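# Seat the cover fully down on the toaster

## Task

Place the cover onto the toaster and press it until it sits completely down.

## Robot and tools

Robot: two arms, left_arm and right_arm, each ending in a parallel gripper. Everything is given in the scene frame. Its origin sits at table-top height, midway between the nominal bases of the two arms. +x points out over the table, +z points up, and left_arm is on the +y side. The arm names do not match image left and right. The real bases are offset from nominal by the same amount in every scene. Use a BASES line for calibrated positions if one appears. Printed hand positions and orientations can be wrong by a few cm, more so at long reach.

Gripper: the fingers point along the gripper's +z axis and open and close along its y axis. end_effector_position is the point between the pads, about 1 cm behind the tips.

Row format, shared by execute_actions and move: one flat list of 14 numbers, each in [-1, 1], holding both arms even when only one moves. The order is left_arm dx, dy, dz, rx, ry, rz, opening, then right_arm in the same order. The six pose numbers are offsets, not poses. They are measured along the scene axes from that arm's Hand target as it stands when the action or move begins. Scale: 1.0 = 0.6 m or 180 degrees. rx, ry, rz together form one rotation vector, turning about the Hand target's position. Sending all six as 0 re-requests the present Hand target. Opening is absolute: +1 is fully open (0.094 m) and -1 is closed. A 0 is itself a command, so to keep a gripper unchanged, resend its current value. If a translation vector is longer than 1.0 it may be shortened.

execute_actions(actions, cameras): actions is a list of actions. Each action is a table of up to 15 rows, and each row runs for one 1/30 s step. If there are fewer than 15 rows, the last row is held for the remaining steps. Every row counts from the pose at the start of the action, not from the row before it. An offset repeated in a later action moves the arm further. An empty list just returns the full state and images. The result includes end_effector_position at some of the steps.

move(target, speed, blend, opening_speed, blocking, cameras): moves along straight paths toward one row, or through a list of up to 15 rows. All rows count from the same starting Hand targets. speed is in m/s, 0.002 to 0.5, default 0.25, and turns run at up to twice that in rad/s. It can be one number or one per target. blend, in metres, rounds the corners of a list. opening_speed is 0.2 or more per second on the -1..1 scale; use a low value for gentle closing. Openings in the first target are applied at the start. A later target's opening is applied only after the arms come to rest there. A move is capped at 10 s and does not avoid obstacles. The gripper lags, can stray, and can overshoot the speed, especially with the arm nearly straight. Keep paths away from an arm's own base, because they can flip its shoulder. With blocking=false the result returns after about 0.5 s while the motion continues. The move: line reports done, off_target, moving, held or fault, plus any limits. limits=paced means the pose was clipped; limits=held means steps were withheld. done means the arm is within 10 mm and 2 degrees; it does not tell you about contact.

wait(seconds 0-10): the arms hold their commands and any running move continues. stop(): brakes a running move, and it needs some room to do so. zoom_image(camera, region [x0,y0,x1,y1], at most 504x504 px) enlarges part of the latest image. Cameras: cam_head_left, cam_head_right, cam_high, cam_low (896x504), cam_left_wrist, cam_right_wrist (616x616). Naming an unknown camera invalidates the call. finished_scene(scene) ends the scene irreversibly; the cover must stay fully seated after the robot lets go.

Control behaviour: at each step the commanded pose is clipped to within 100 mm and 20 degrees of the measured pose. Hand target shows the command after clipping. The gripper often settles 1 cm or more short because of friction and weight, which does not mean it touched something. Resend the missing distance as an offset. An arm blocked by an object keeps pushing until you command its target back past the gripper.

Results: Hand target, end_effector_position and quat_wxyz, Joint positions (the last value is the opening in metres), grip_measured, grip_effort_nm, joint torques, and Tool commands. Lines that are within noise or unchanged are left out. grip_measured reads up to about 1.6 mm wide when empty. On a hard part it reads up to about 3 mm narrower than the part. It follows your command up to the force limit, so it does not show the moment of contact. To release, command an opening well above grip_measured. Each pad squeezes with roughly 50-64 N.

Hazards: a part being held may get a brief tug, so grip it securely. Avoid dropping the cover, releasing it while it is still moving, slamming it down, pressing hard, and any clash between the arms; the arms pressing on each other can fail the scene. Nothing may fall off the table or be left off it. Holding loads, stretching out, or pushing at unreachable poses heats the motors. MOTOR HOT appears at 85 °C; at 100 °C that arm goes limp for 30-60 s. The simulation keeps running while you think, so plan briefly. Smooth, quick and low-effort motion is better.

Each tool is called after ">>>" in YAML: its name, and indented under it one key for each argument.

## Session

>>> execute_actions:
  actions: []

Scene clock: 0.00 s.
left_arm: end_effector_position=(+0.6838, +0.2750, +0.1082) grip_measured=+1.000 grip_effort_nm=n/a end_effector_quat_wxyz=(+0.188, -0.316, +0.888, +0.275) | right_arm: end_effector_position=(+0.9105, -0.3831, +0.2661) grip_measured=+1.000 grip_effort_nm=n/a end_effector_quat_wxyz=(+0.405, +0.051, +0.893, -0.187)
Joint positions: left_arm=[-0.131 2.278 2.089 -1.275 -0.672 -0.774 0.094] | right_arm=[-0.156 2.417 2.555 -0.817 0.293 -0.146 0.094]
Joint velocities: within noise
Joint torques (N m): no reading
Heat: left arm: hottest shoulder 29 °C; right arm: hottest shoulder 33 °C.
Hand target: left_arm +0.6912, +0.2741, +0.1226; +0.202, -0.321, +0.886, +0.268 | right_arm +0.9138, -0.3835, +0.2776; +0.416, +0.053, +0.888, -0.187
Tool commands: left_gripper/opening=+1.0 right_gripper/opening=+1.0

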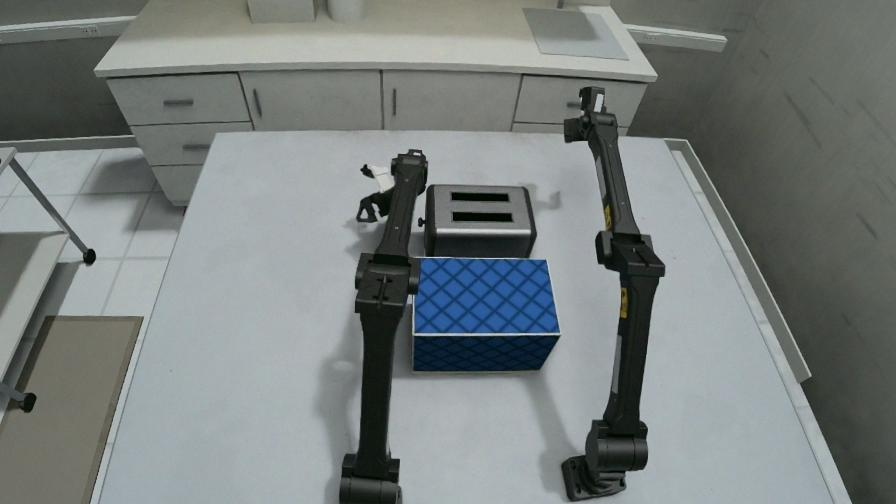

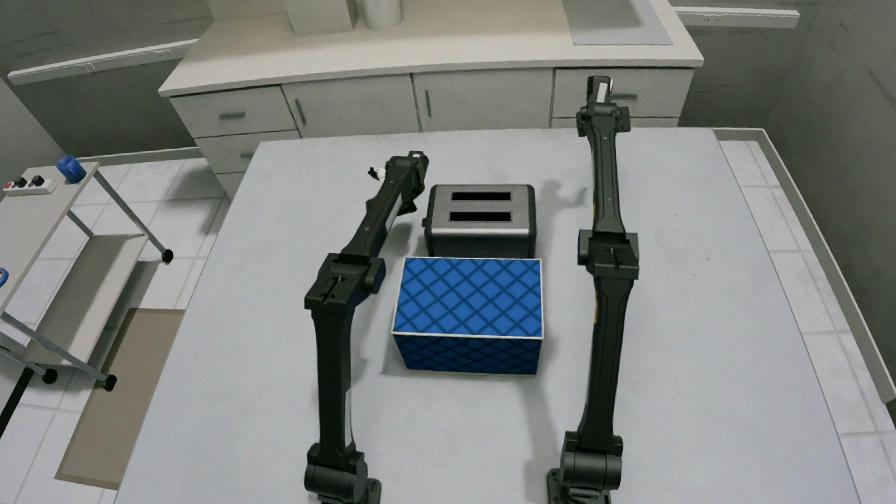

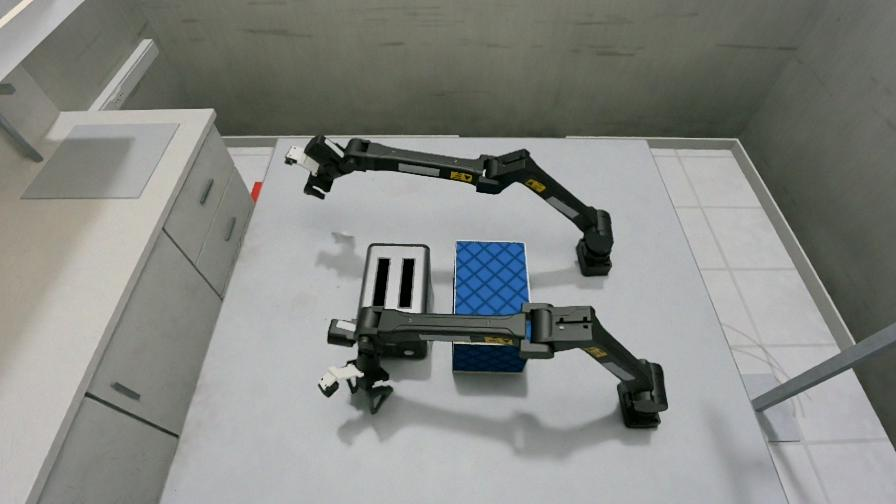

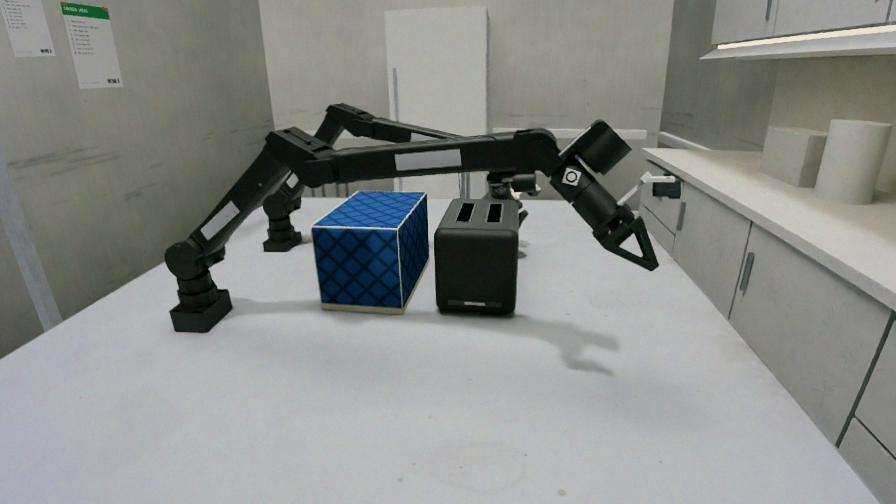

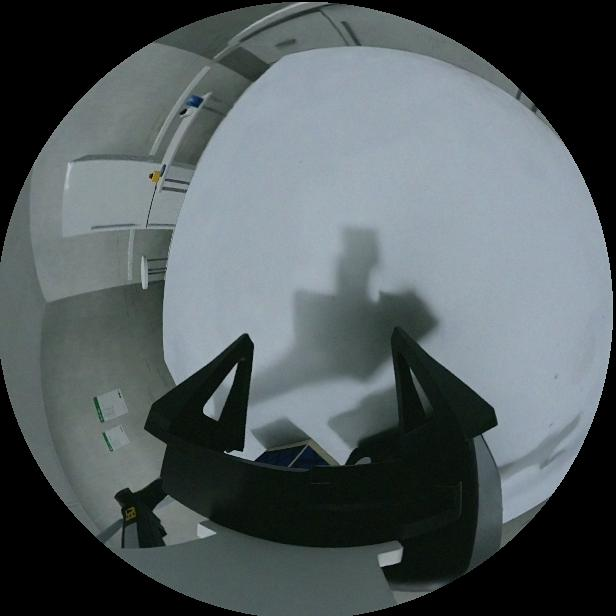

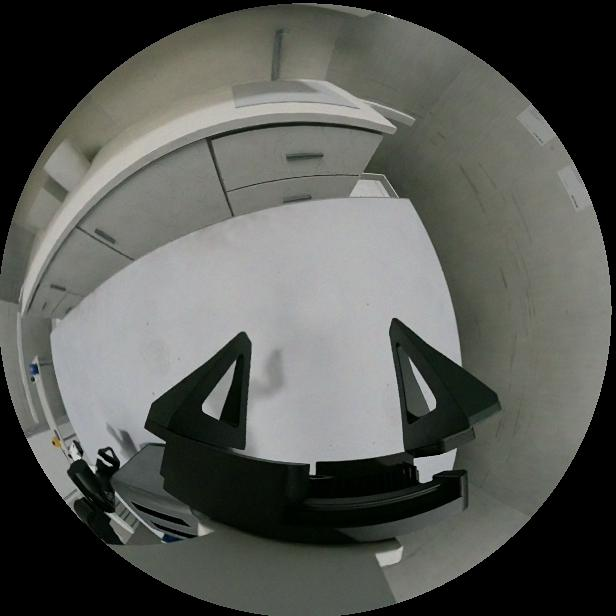

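>>> zoom_image:
  camera: "cam_low"
  region: [280, 160, 560, 340]

>>> zoom_image:
  camera: "cam_head_right"
  region: [290, 140, 640, 400]

>>> zoom_image:
  camera: "cam_high"
  region: [290, 120, 680, 440]

Scaled by 1.800.

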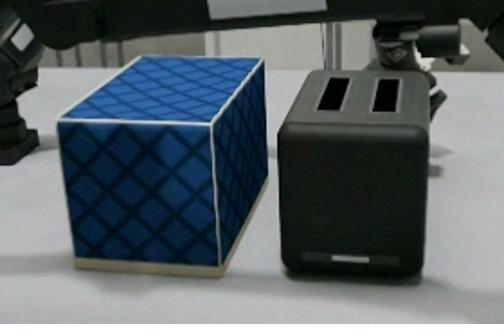

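Scaled by 1.440.

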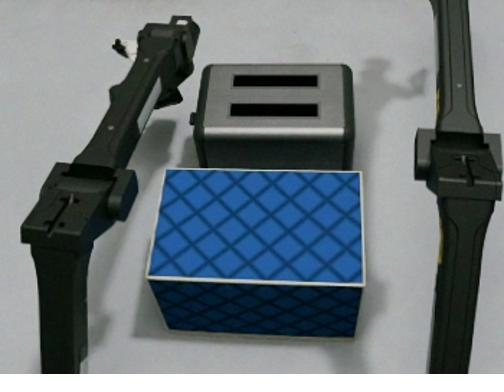

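Scaled by 1.292.

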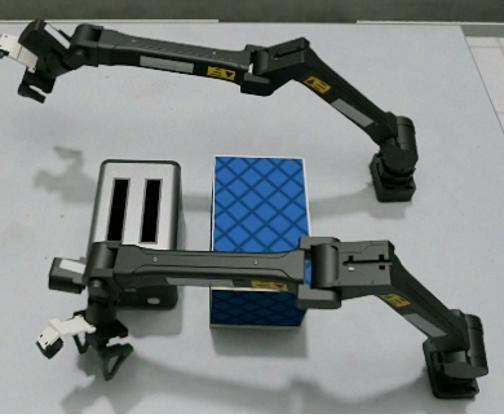

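>>> move:
  target:
    - [-0.152,0.21,0.212,-0.25,0.05,0.14,1,-0.523,-0.06,0.037,0.277,0.168,-0.18,1]
    - [-0.518,0.11,0.045,-0.507,0.105,0.277,1,-0.89,0.073,-0.213,0.553,0.336,-0.363,1]
  blend: 0.05

Scene clock: 59.07 s.
left_arm: end_effector_position=(+0.3789, +0.3336, +0.1402) grip_measured=+1.000 grip_effort_nm=-0.002 end_effector_quat_wxyz=(+0.345, +0.630, -0.621, +0.315) | right_arm: end_effector_position=(+0.3852, -0.3386, +0.1459) grip_measured=+1.000 grip_effort_nm=-0.012 end_effector_quat_wxyz=(-0.322, +0.620, +0.638, +0.324)
Joint positions: left_arm=[0.466 1.846 1.316 -1.662 0.806 -0.842 0.094] | right_arm=[-0.626 1.822 1.241 -1.657 -0.735 0.688 0.094]
Joint torques (N m): left_arm=[1.08 -18.96 5.59 -0.59 0.47 0.2] | right_arm=[-1.96 -12.51 5.41 -1.22 -0.46 0.25]
Heat: left arm: hottest elbow 35 °C; right arm: hottest shoulder 42 °C.
Hand target: left_arm +0.3804, +0.3402, +0.1495; +0.326, +0.628, -0.627, +0.326 | right_arm +0.3798, -0.3397, +0.1499; -0.326, +0.627, +0.628, +0.325
Off the commanded pose: left_arm 0.011 m, 3 deg | right_arm 0.007 m, 1 deg.
move: off_target (left_arm)

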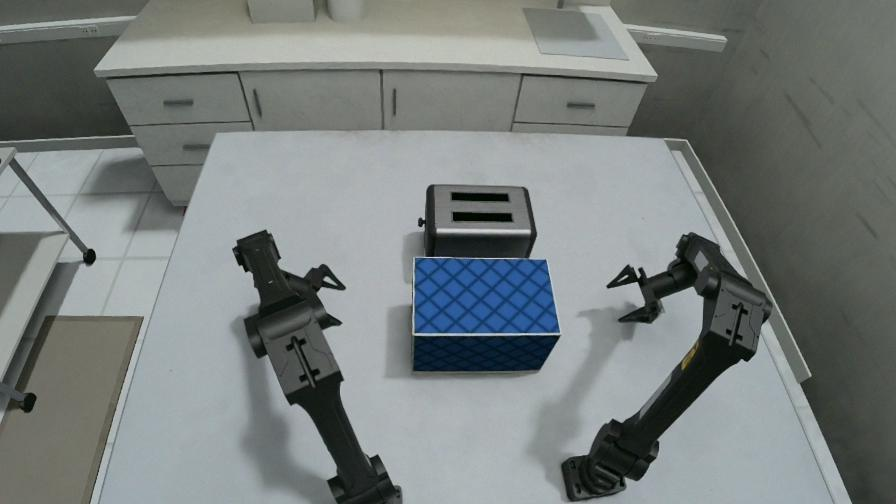

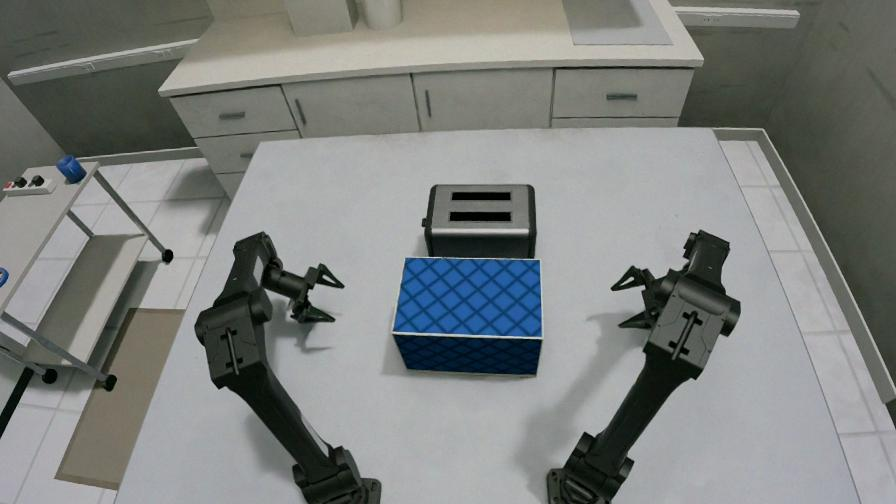

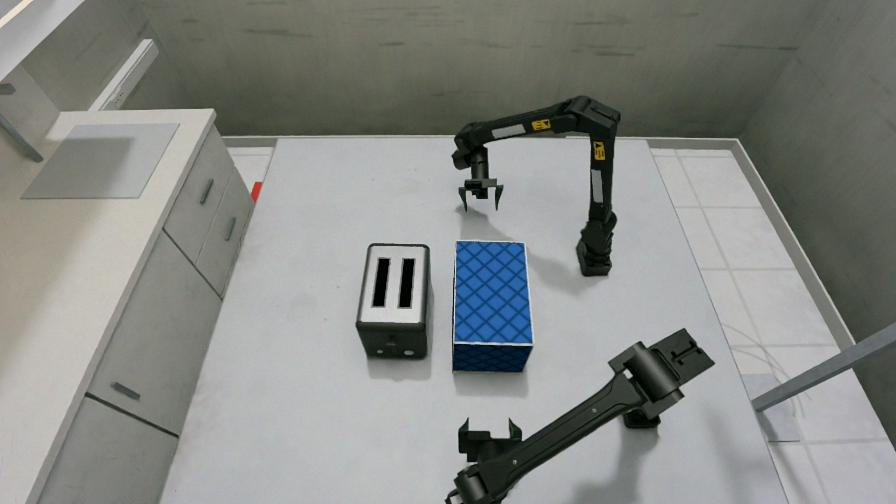

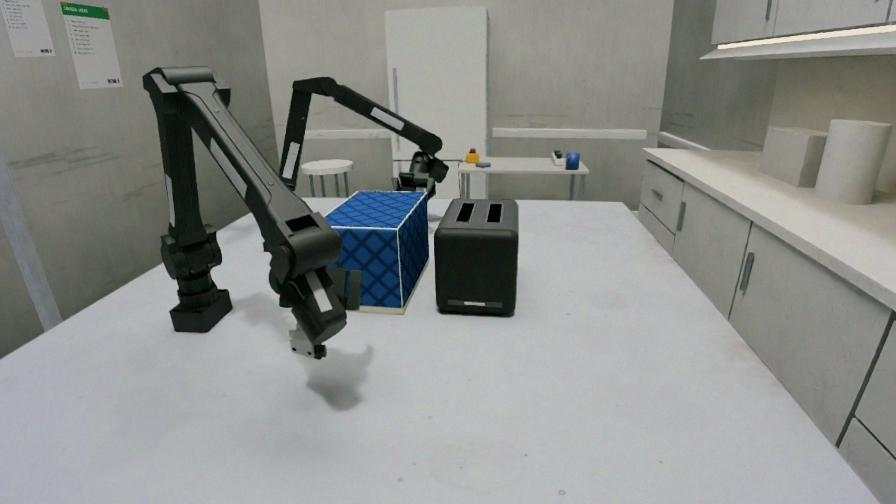

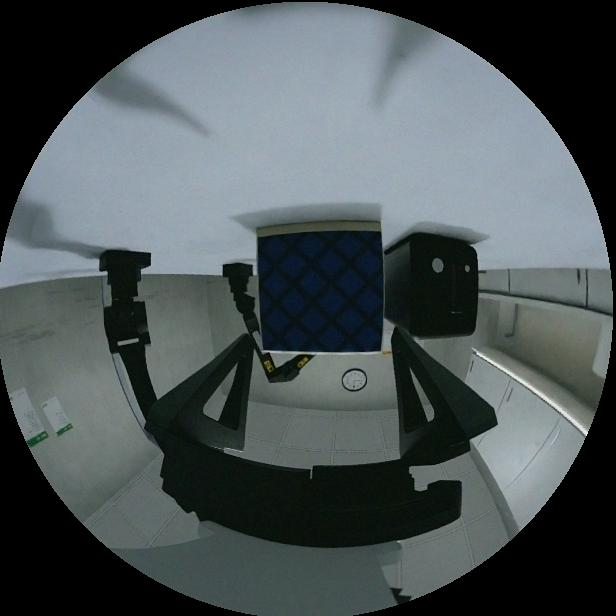

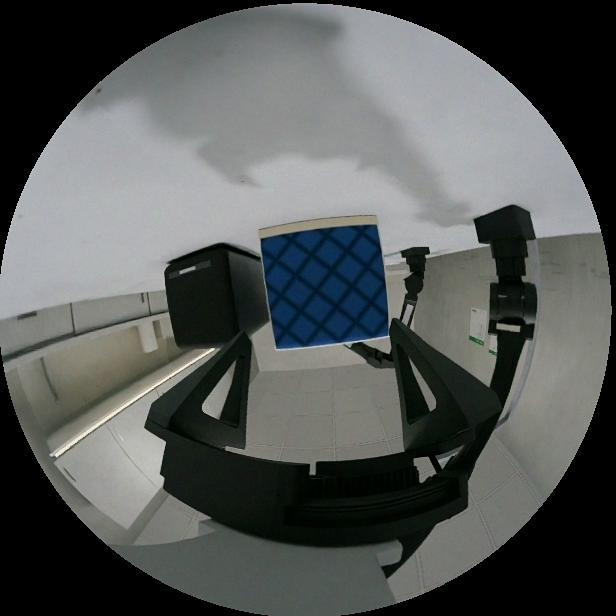

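>>> move:
  target: [0,-0.233,-0.055,0,0,0,1,0,0.233,-0.062,0,0,0,1]

Scene clock: 74.73 s.
left_arm: end_effector_position=(+0.3782, +0.2039, +0.1081) grip_measured=+1.000 grip_effort_nm=-0.002 end_effector_quat_wxyz=(+0.336, +0.632, -0.620, +0.322) | right_arm: end_effector_position=(+0.3819, -0.2041, +0.1085) grip_measured=+1.000 grip_effort_nm=-0.007 end_effector_quat_wxyz=(-0.328, +0.627, +0.627, +0.326)
Joint positions: left_arm=[0.197 1.725 1.073 -1.218 0.936 -1.236 0.094] | right_arm=[-0.347 1.703 0.969 -1.254 -0.895 1.059 0.094]
Joint torques (N m): left_arm=[-0.91 -17.08 5.48 -0.09 0.33 -0.02] | right_arm=[-0.15 -11.11 4.97 -0.18 -0.46 0.32]
Hand target: left_arm +0.3805, +0.2004, +0.1165; +0.326, +0.628, -0.627, +0.326 | right_arm +0.3798, -0.1998, +0.1127; -0.326, +0.627, +0.628, +0.325
Off the commanded pose: left_arm 0.009 m, 2 deg | right_arm 0.006 m, 0 deg.
move: done

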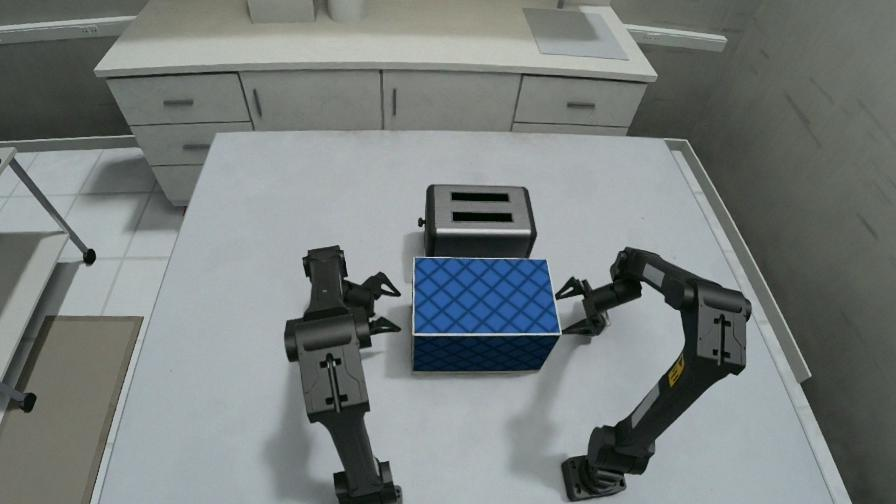

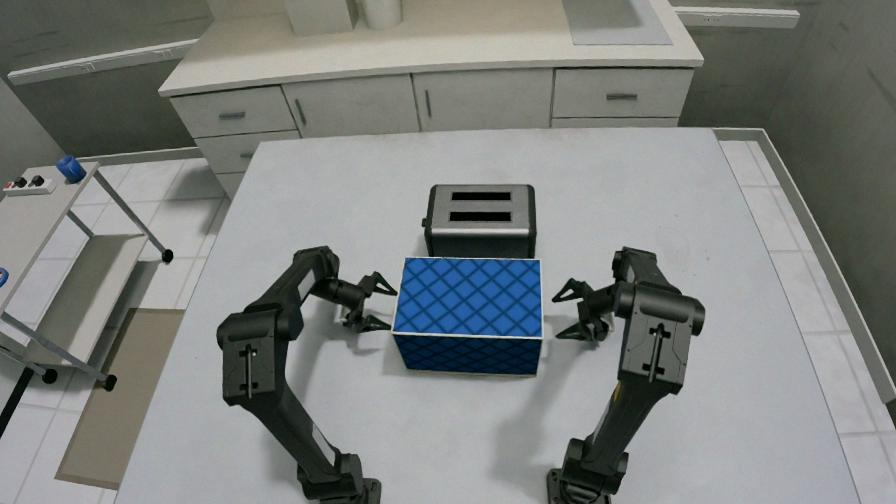

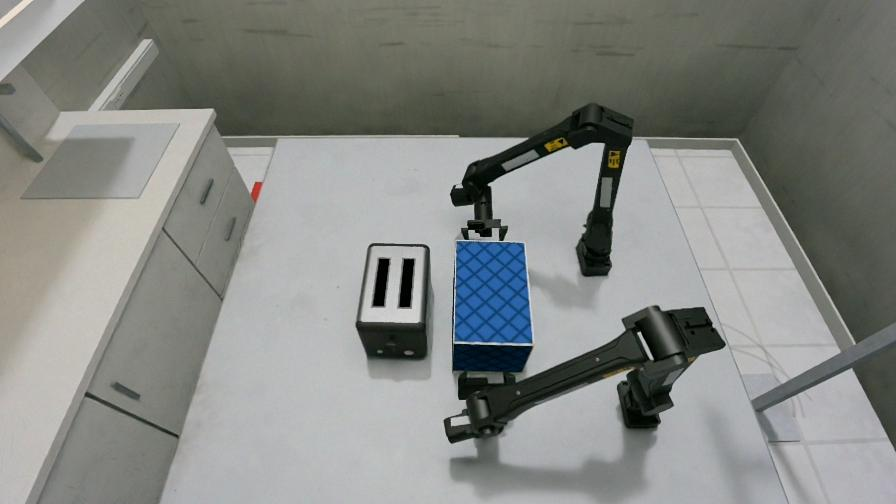

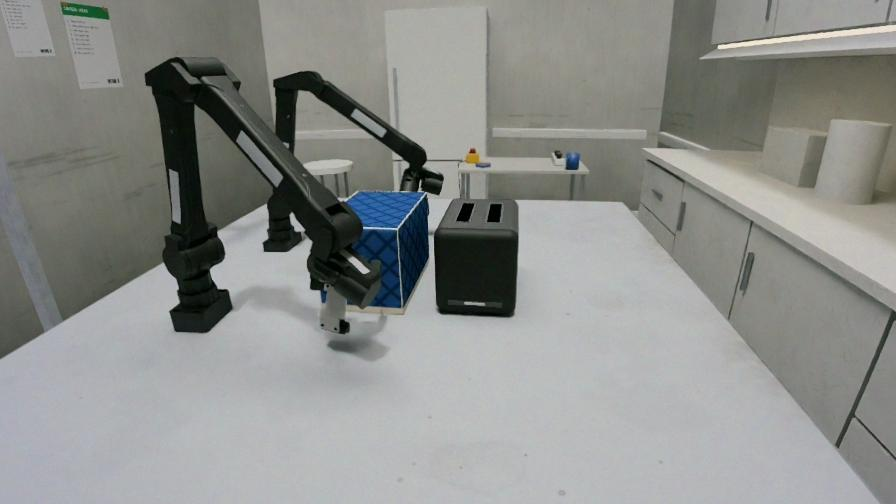

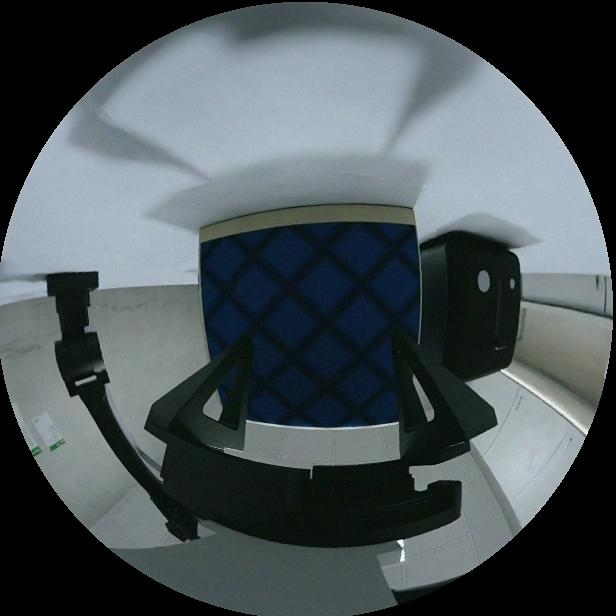

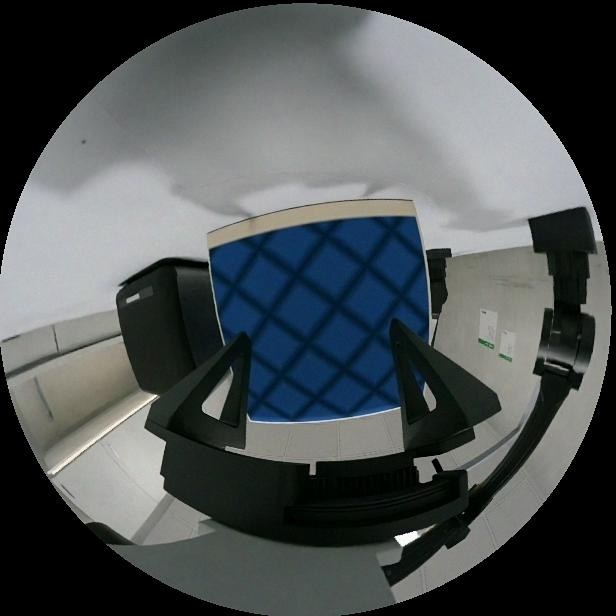

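>>> move:
  target: [0,-0.03,0,0,0,0,1,0,0.023,0,0,0,0,1]
  speed: 0.04

Scene clock: 79.03 s.
left_arm: end_effector_position=(+0.3783, +0.1881, +0.1071) grip_measured=+1.000 grip_effort_nm=-0.002 end_effector_quat_wxyz=(+0.334, +0.634, -0.620, +0.320) | right_arm: end_effector_position=(+0.3821, -0.1915, +0.1082) grip_measured=+1.000 grip_effort_nm=-0.002 end_effector_quat_wxyz=(-0.327, +0.628, +0.627, +0.325)
Joint positions: left_arm=[0.16 1.708 1.053 -1.16 0.94 -1.304 0.094] | right_arm=[-0.315 1.687 0.951 -1.211 -0.905 1.11 0.094]
Joint torques (N m): left_arm=[-1.03 -16.79 5.52 -0.01 0.56 -0.06] | right_arm=[-0.03 -10.93 4.98 -0.18 -0.59 0.31]
Hand target: left_arm +0.3806, +0.1825, +0.1165; +0.326, +0.628, -0.627, +0.326 | right_arm +0.3799, -0.1860, +0.1128; -0.325, +0.627, +0.628, +0.325
Off the commanded pose: left_arm 0.011 m, 2 deg | right_arm 0.007 m, 0 deg.
move: off_target (left_arm)

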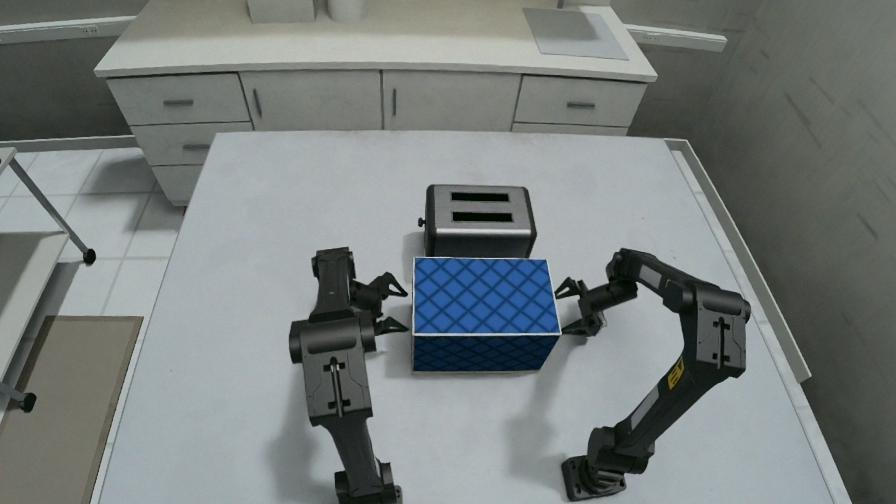

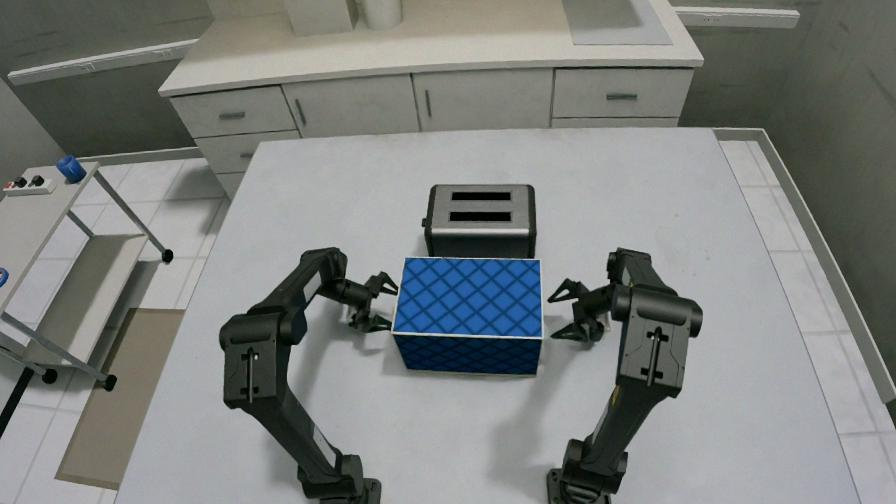

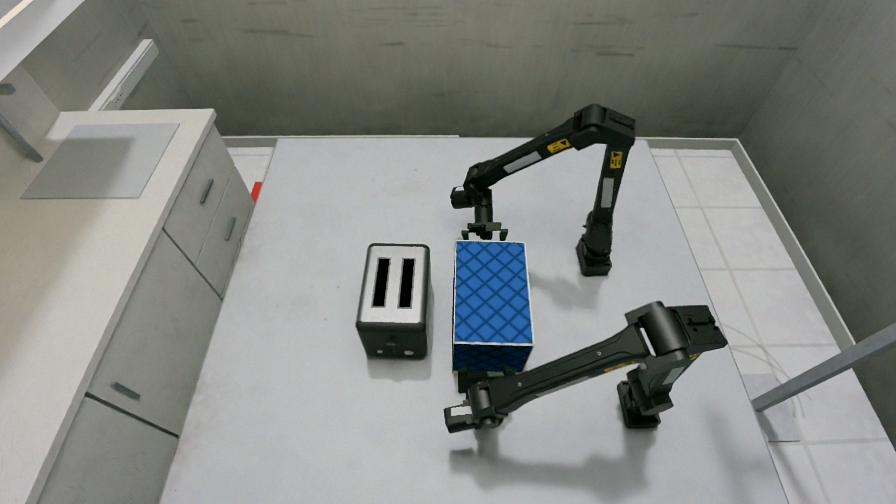

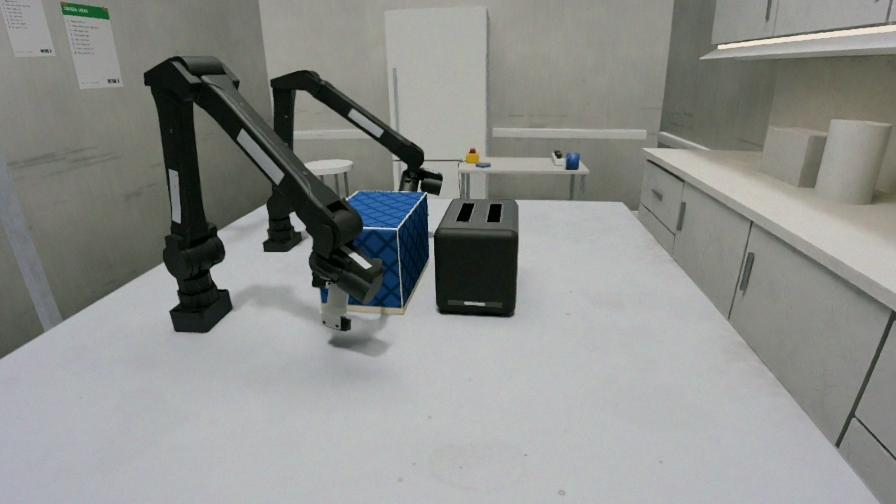

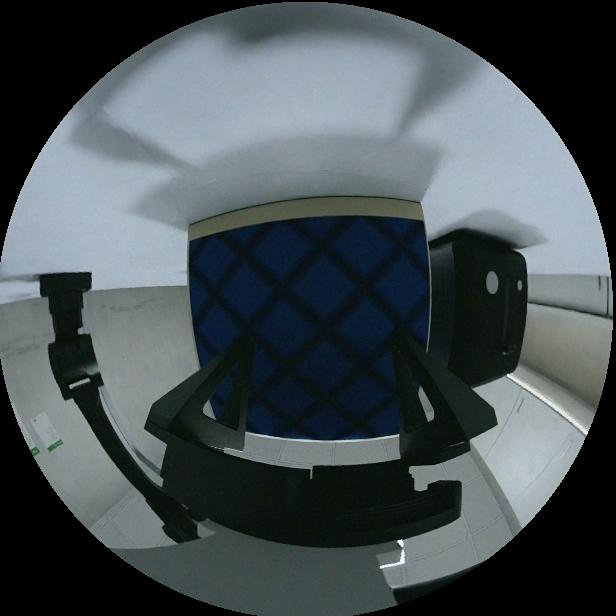

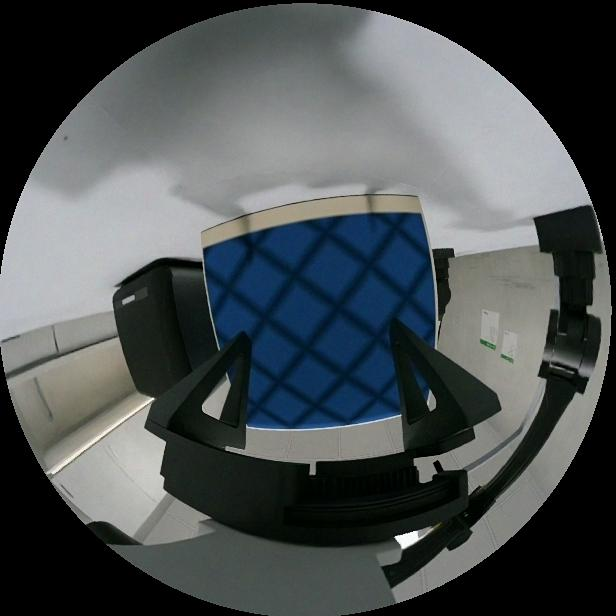

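>>> move:
  target: [0,-0.05,0,0,0,0,1,0,0.04,0,0,0,0,1]
  speed: 0.05

Scene clock: 84.90 s.
left_arm: end_effector_position=(+0.3786, +0.1590, +0.1068) grip_measured=+1.000 grip_effort_nm=-0.002 end_effector_quat_wxyz=(+0.333, +0.635, -0.620, +0.319) | right_arm: end_effector_position=(+0.3825, -0.1678, +0.1081) grip_measured=+1.000 grip_effort_nm=-0.002 end_effector_quat_wxyz=(-0.327, +0.629, +0.627, +0.324)
Joint positions: left_arm=[0.091 1.682 1.023 -1.059 0.951 -1.423 0.094] | right_arm=[-0.255 1.66 0.921 -1.132 -0.924 1.206 0.094]
Joint torques (N m): left_arm=[-1.61 -16.5 5.74 0.05 0.56 -0.02] | right_arm=[0.21 -10.7 5.09 -0.06 -0.61 0.31]
Hand target: left_arm +0.3804, +0.1524, +0.1165; +0.326, +0.628, -0.627, +0.326 | right_arm +0.3798, -0.1621, +0.1126; -0.326, +0.627, +0.628, +0.325
Off the commanded pose: left_arm 0.012 m, 2 deg | right_arm 0.008 m, 0 deg.
move: off_target (left_arm)

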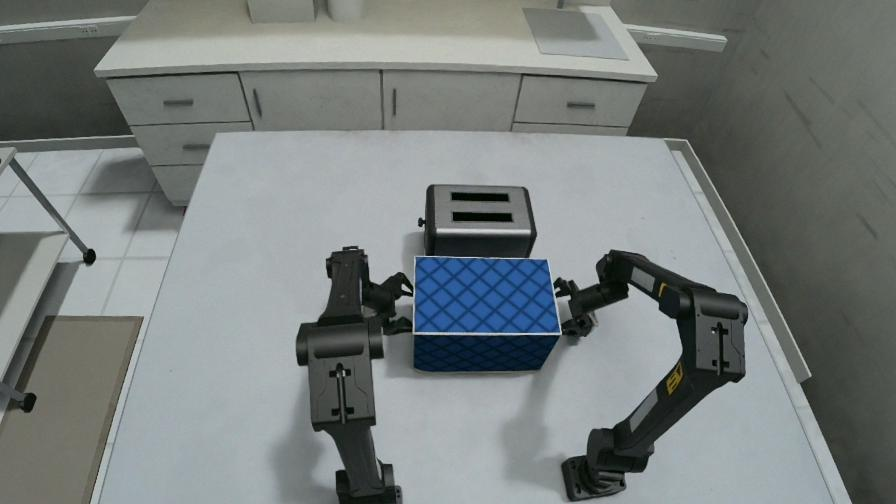

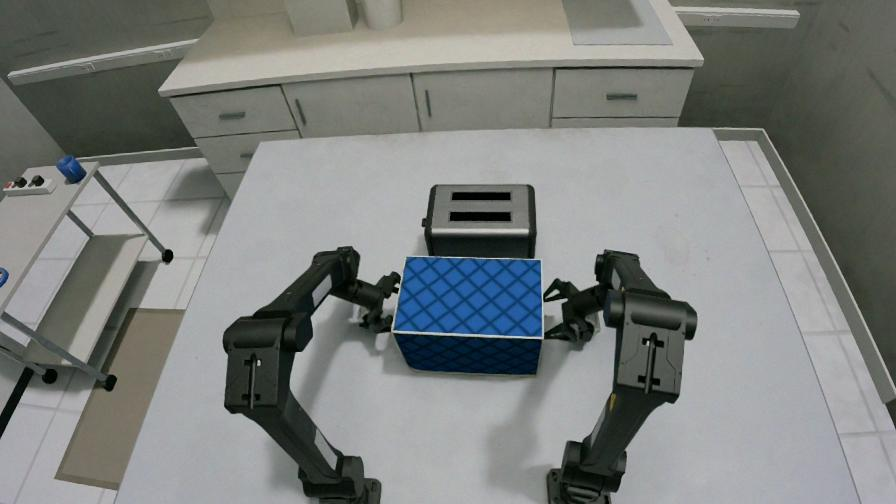

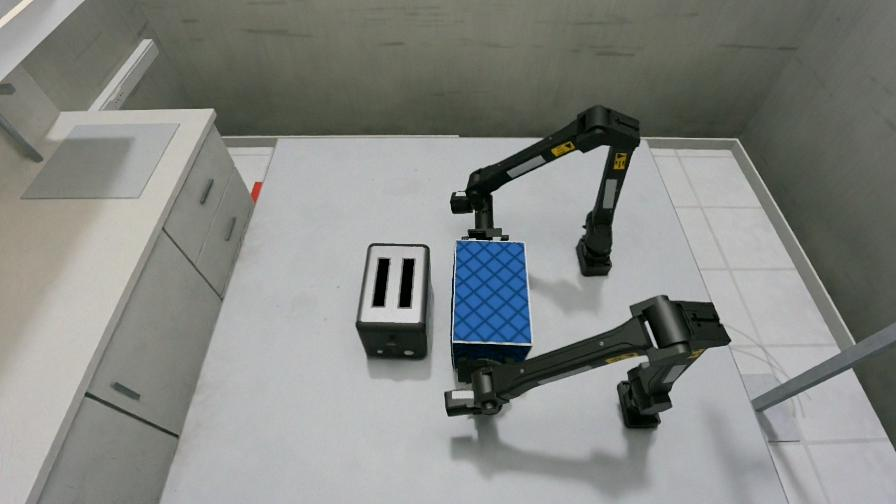

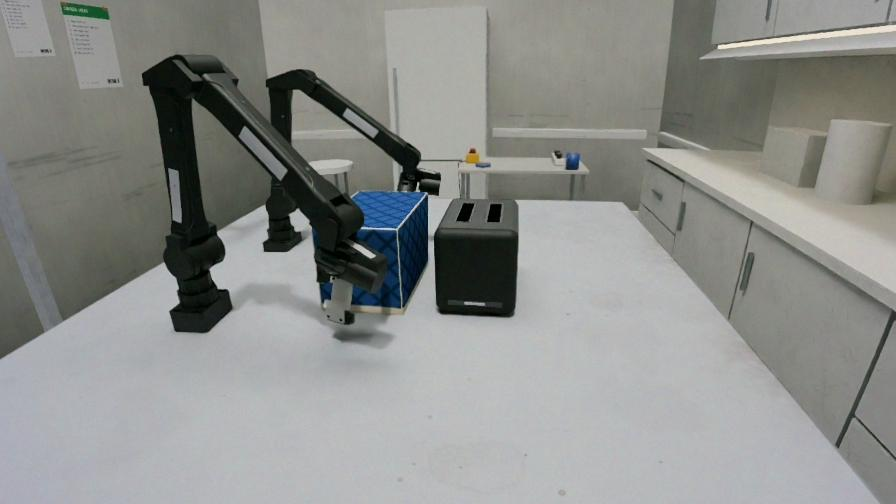

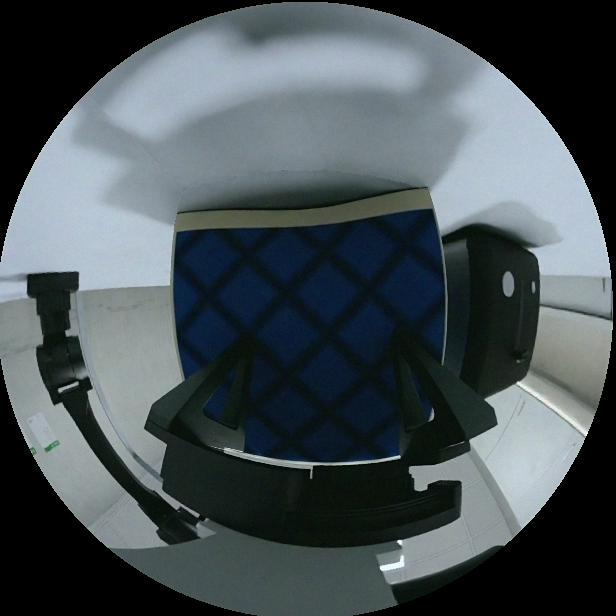

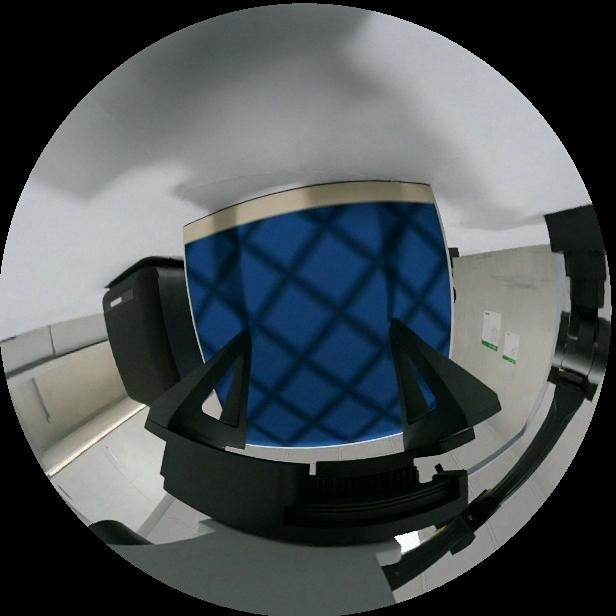

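>>> zoom_image:
  camera: "cam_left_wrist"
  region: [140, 160, 500, 500]

>>> zoom_image:
  camera: "cam_head_left"
  region: [370, 230, 620, 390]

Scaled by 1.400 from the camera's 616x616 image, which has a finer 880x880 frame.

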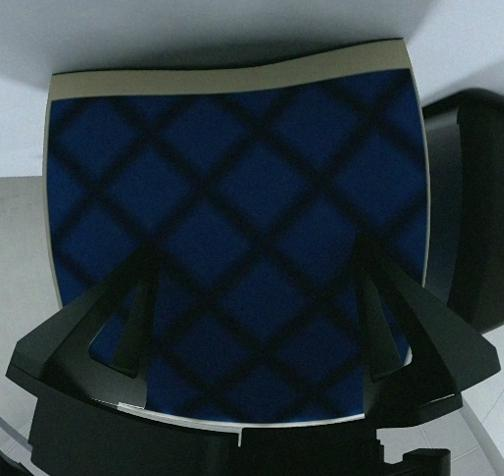

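Scaled by 2.016.

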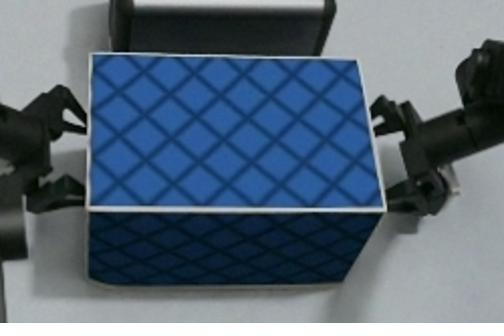

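>>> move:
  target:
    - [0,0.08,0,0,0,0,1,0,-0.08,0,0,0,0,1]
    - [0,0.247,0.306,0.043,-0.384,-0.322,1,0,-0.247,0.312,-0.043,-0.384,0.322,1]
  blend: 0.02

Scene clock: 119.93 s.
left_arm: end_effector_position=(+0.3750, +0.2911, +0.2780) grip_measured=+1.000 grip_effort_nm=-0.002 end_effector_quat_wxyz=(+0.024, -0.028, +0.927, -0.373) | right_arm: end_effector_position=(+0.3715, -0.2992, +0.2773) grip_measured=+1.000 grip_effort_nm=-0.012 end_effector_quat_wxyz=(+0.043, +0.040, +0.932, +0.357)
Joint positions: left_arm=[0.352 1.521 1.384 -1.679 0.734 0.391 0.094] | right_arm=[-0.535 1.437 1.246 -1.67 -0.686 -0.517 0.094]
Joint torques (N m): left_arm=[0.79 -15.15 9.83 -0.68 0.34 0.21] | right_arm=[-2.08 -9.7 13.08 -0.59 -0.29 -0.13]
Heat: left arm: hottest shoulder 34 °C; right arm: hottest shoulder 36 °C.
Hand target: left_arm +0.3804, +0.3006, +0.3001; +0.001, +0.000, +0.923, -0.384 | right_arm +0.3798, -0.3103, +0.2999; +0.002, -0.001, +0.924, +0.383
Off the commanded pose: left_arm 0.025 m, 4 deg | right_arm 0.026 m, 7 deg.
joint sent to its limit (left arm) — joint 4 (wrist pitch), lower limit. The joint targets are off in orientation, not in position.
joint sent to its limit (right arm) — joint 4 (wrist pitch), lower limit. The joint targets are off in orientation, not in position.
move: off_target (left_arm, right_arm)

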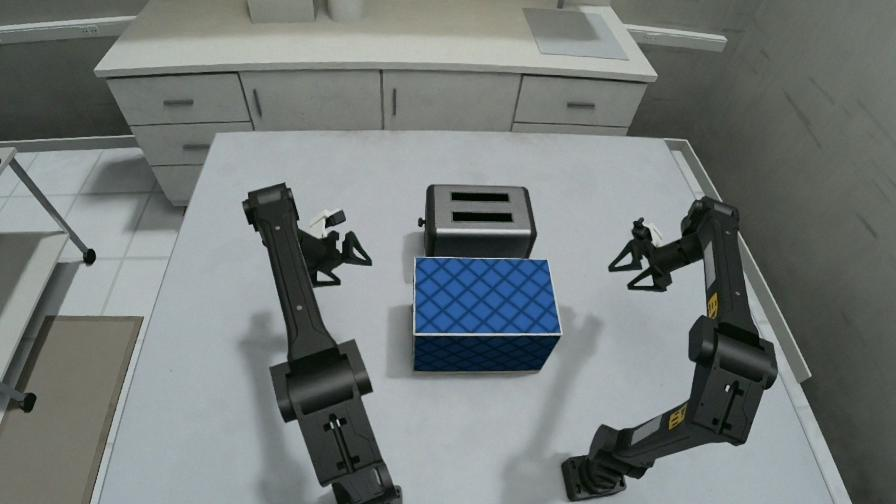

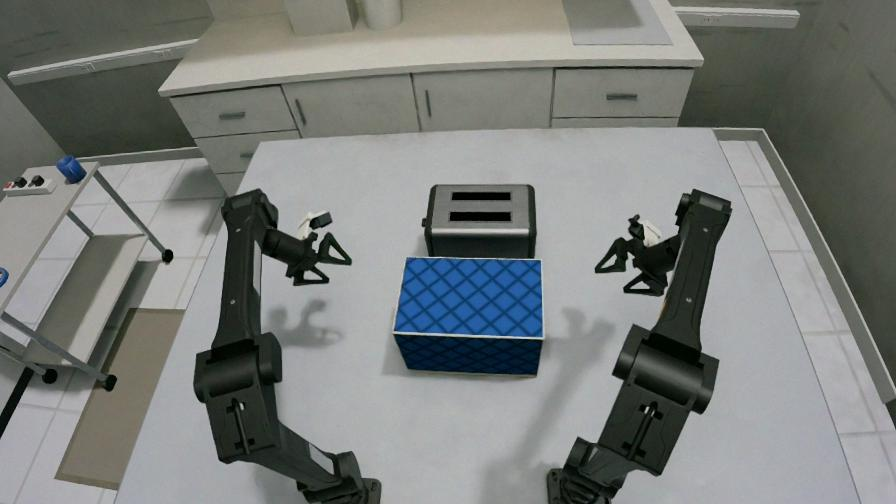

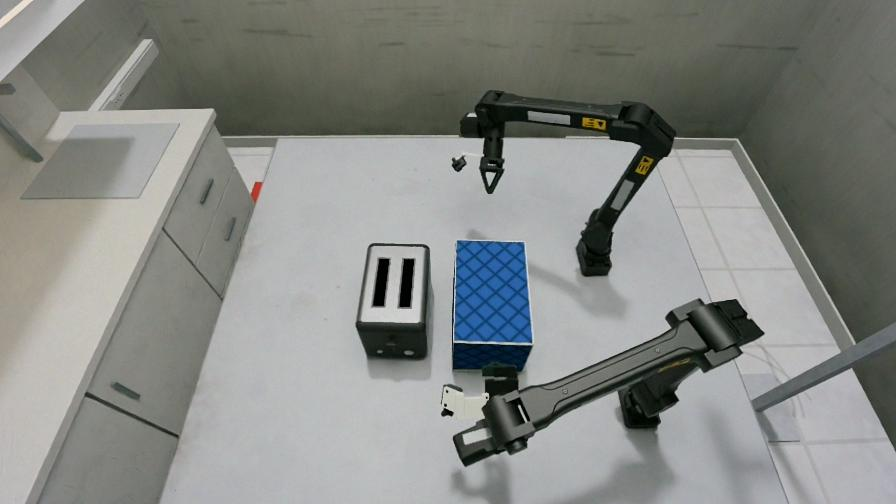

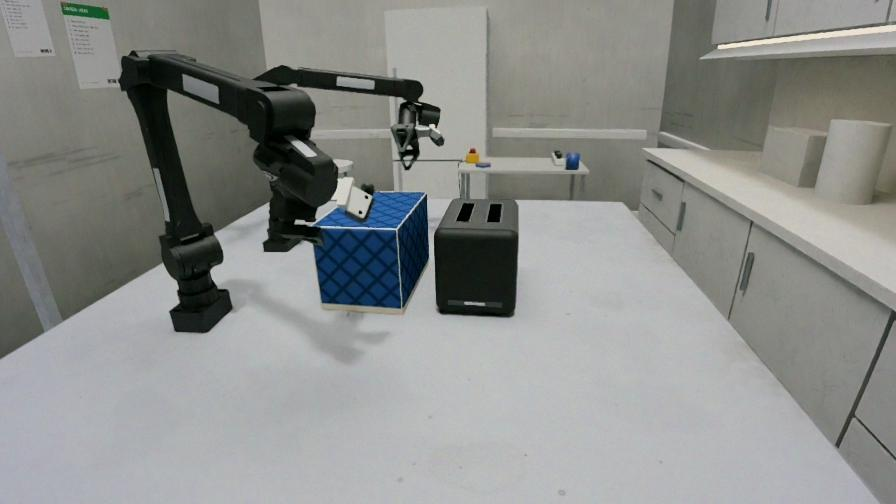

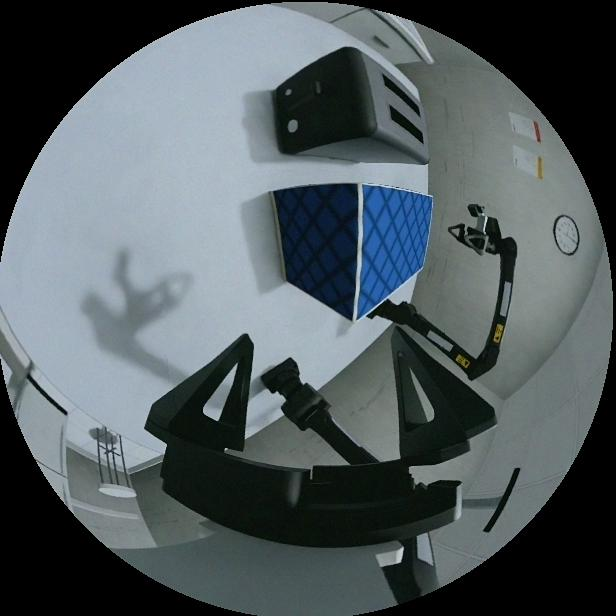

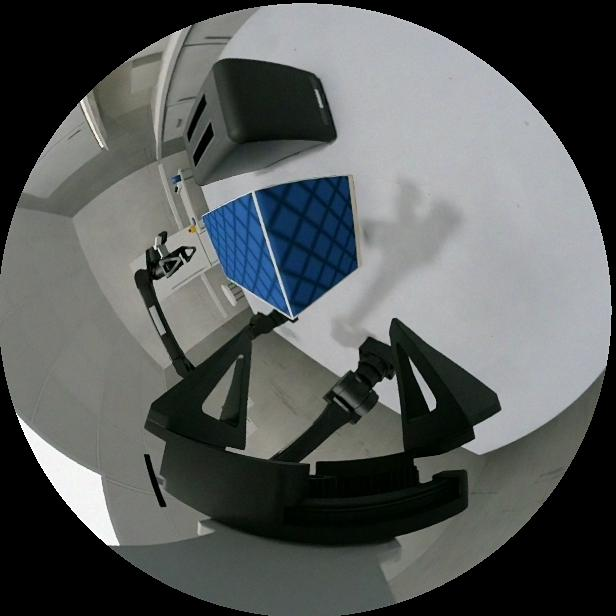

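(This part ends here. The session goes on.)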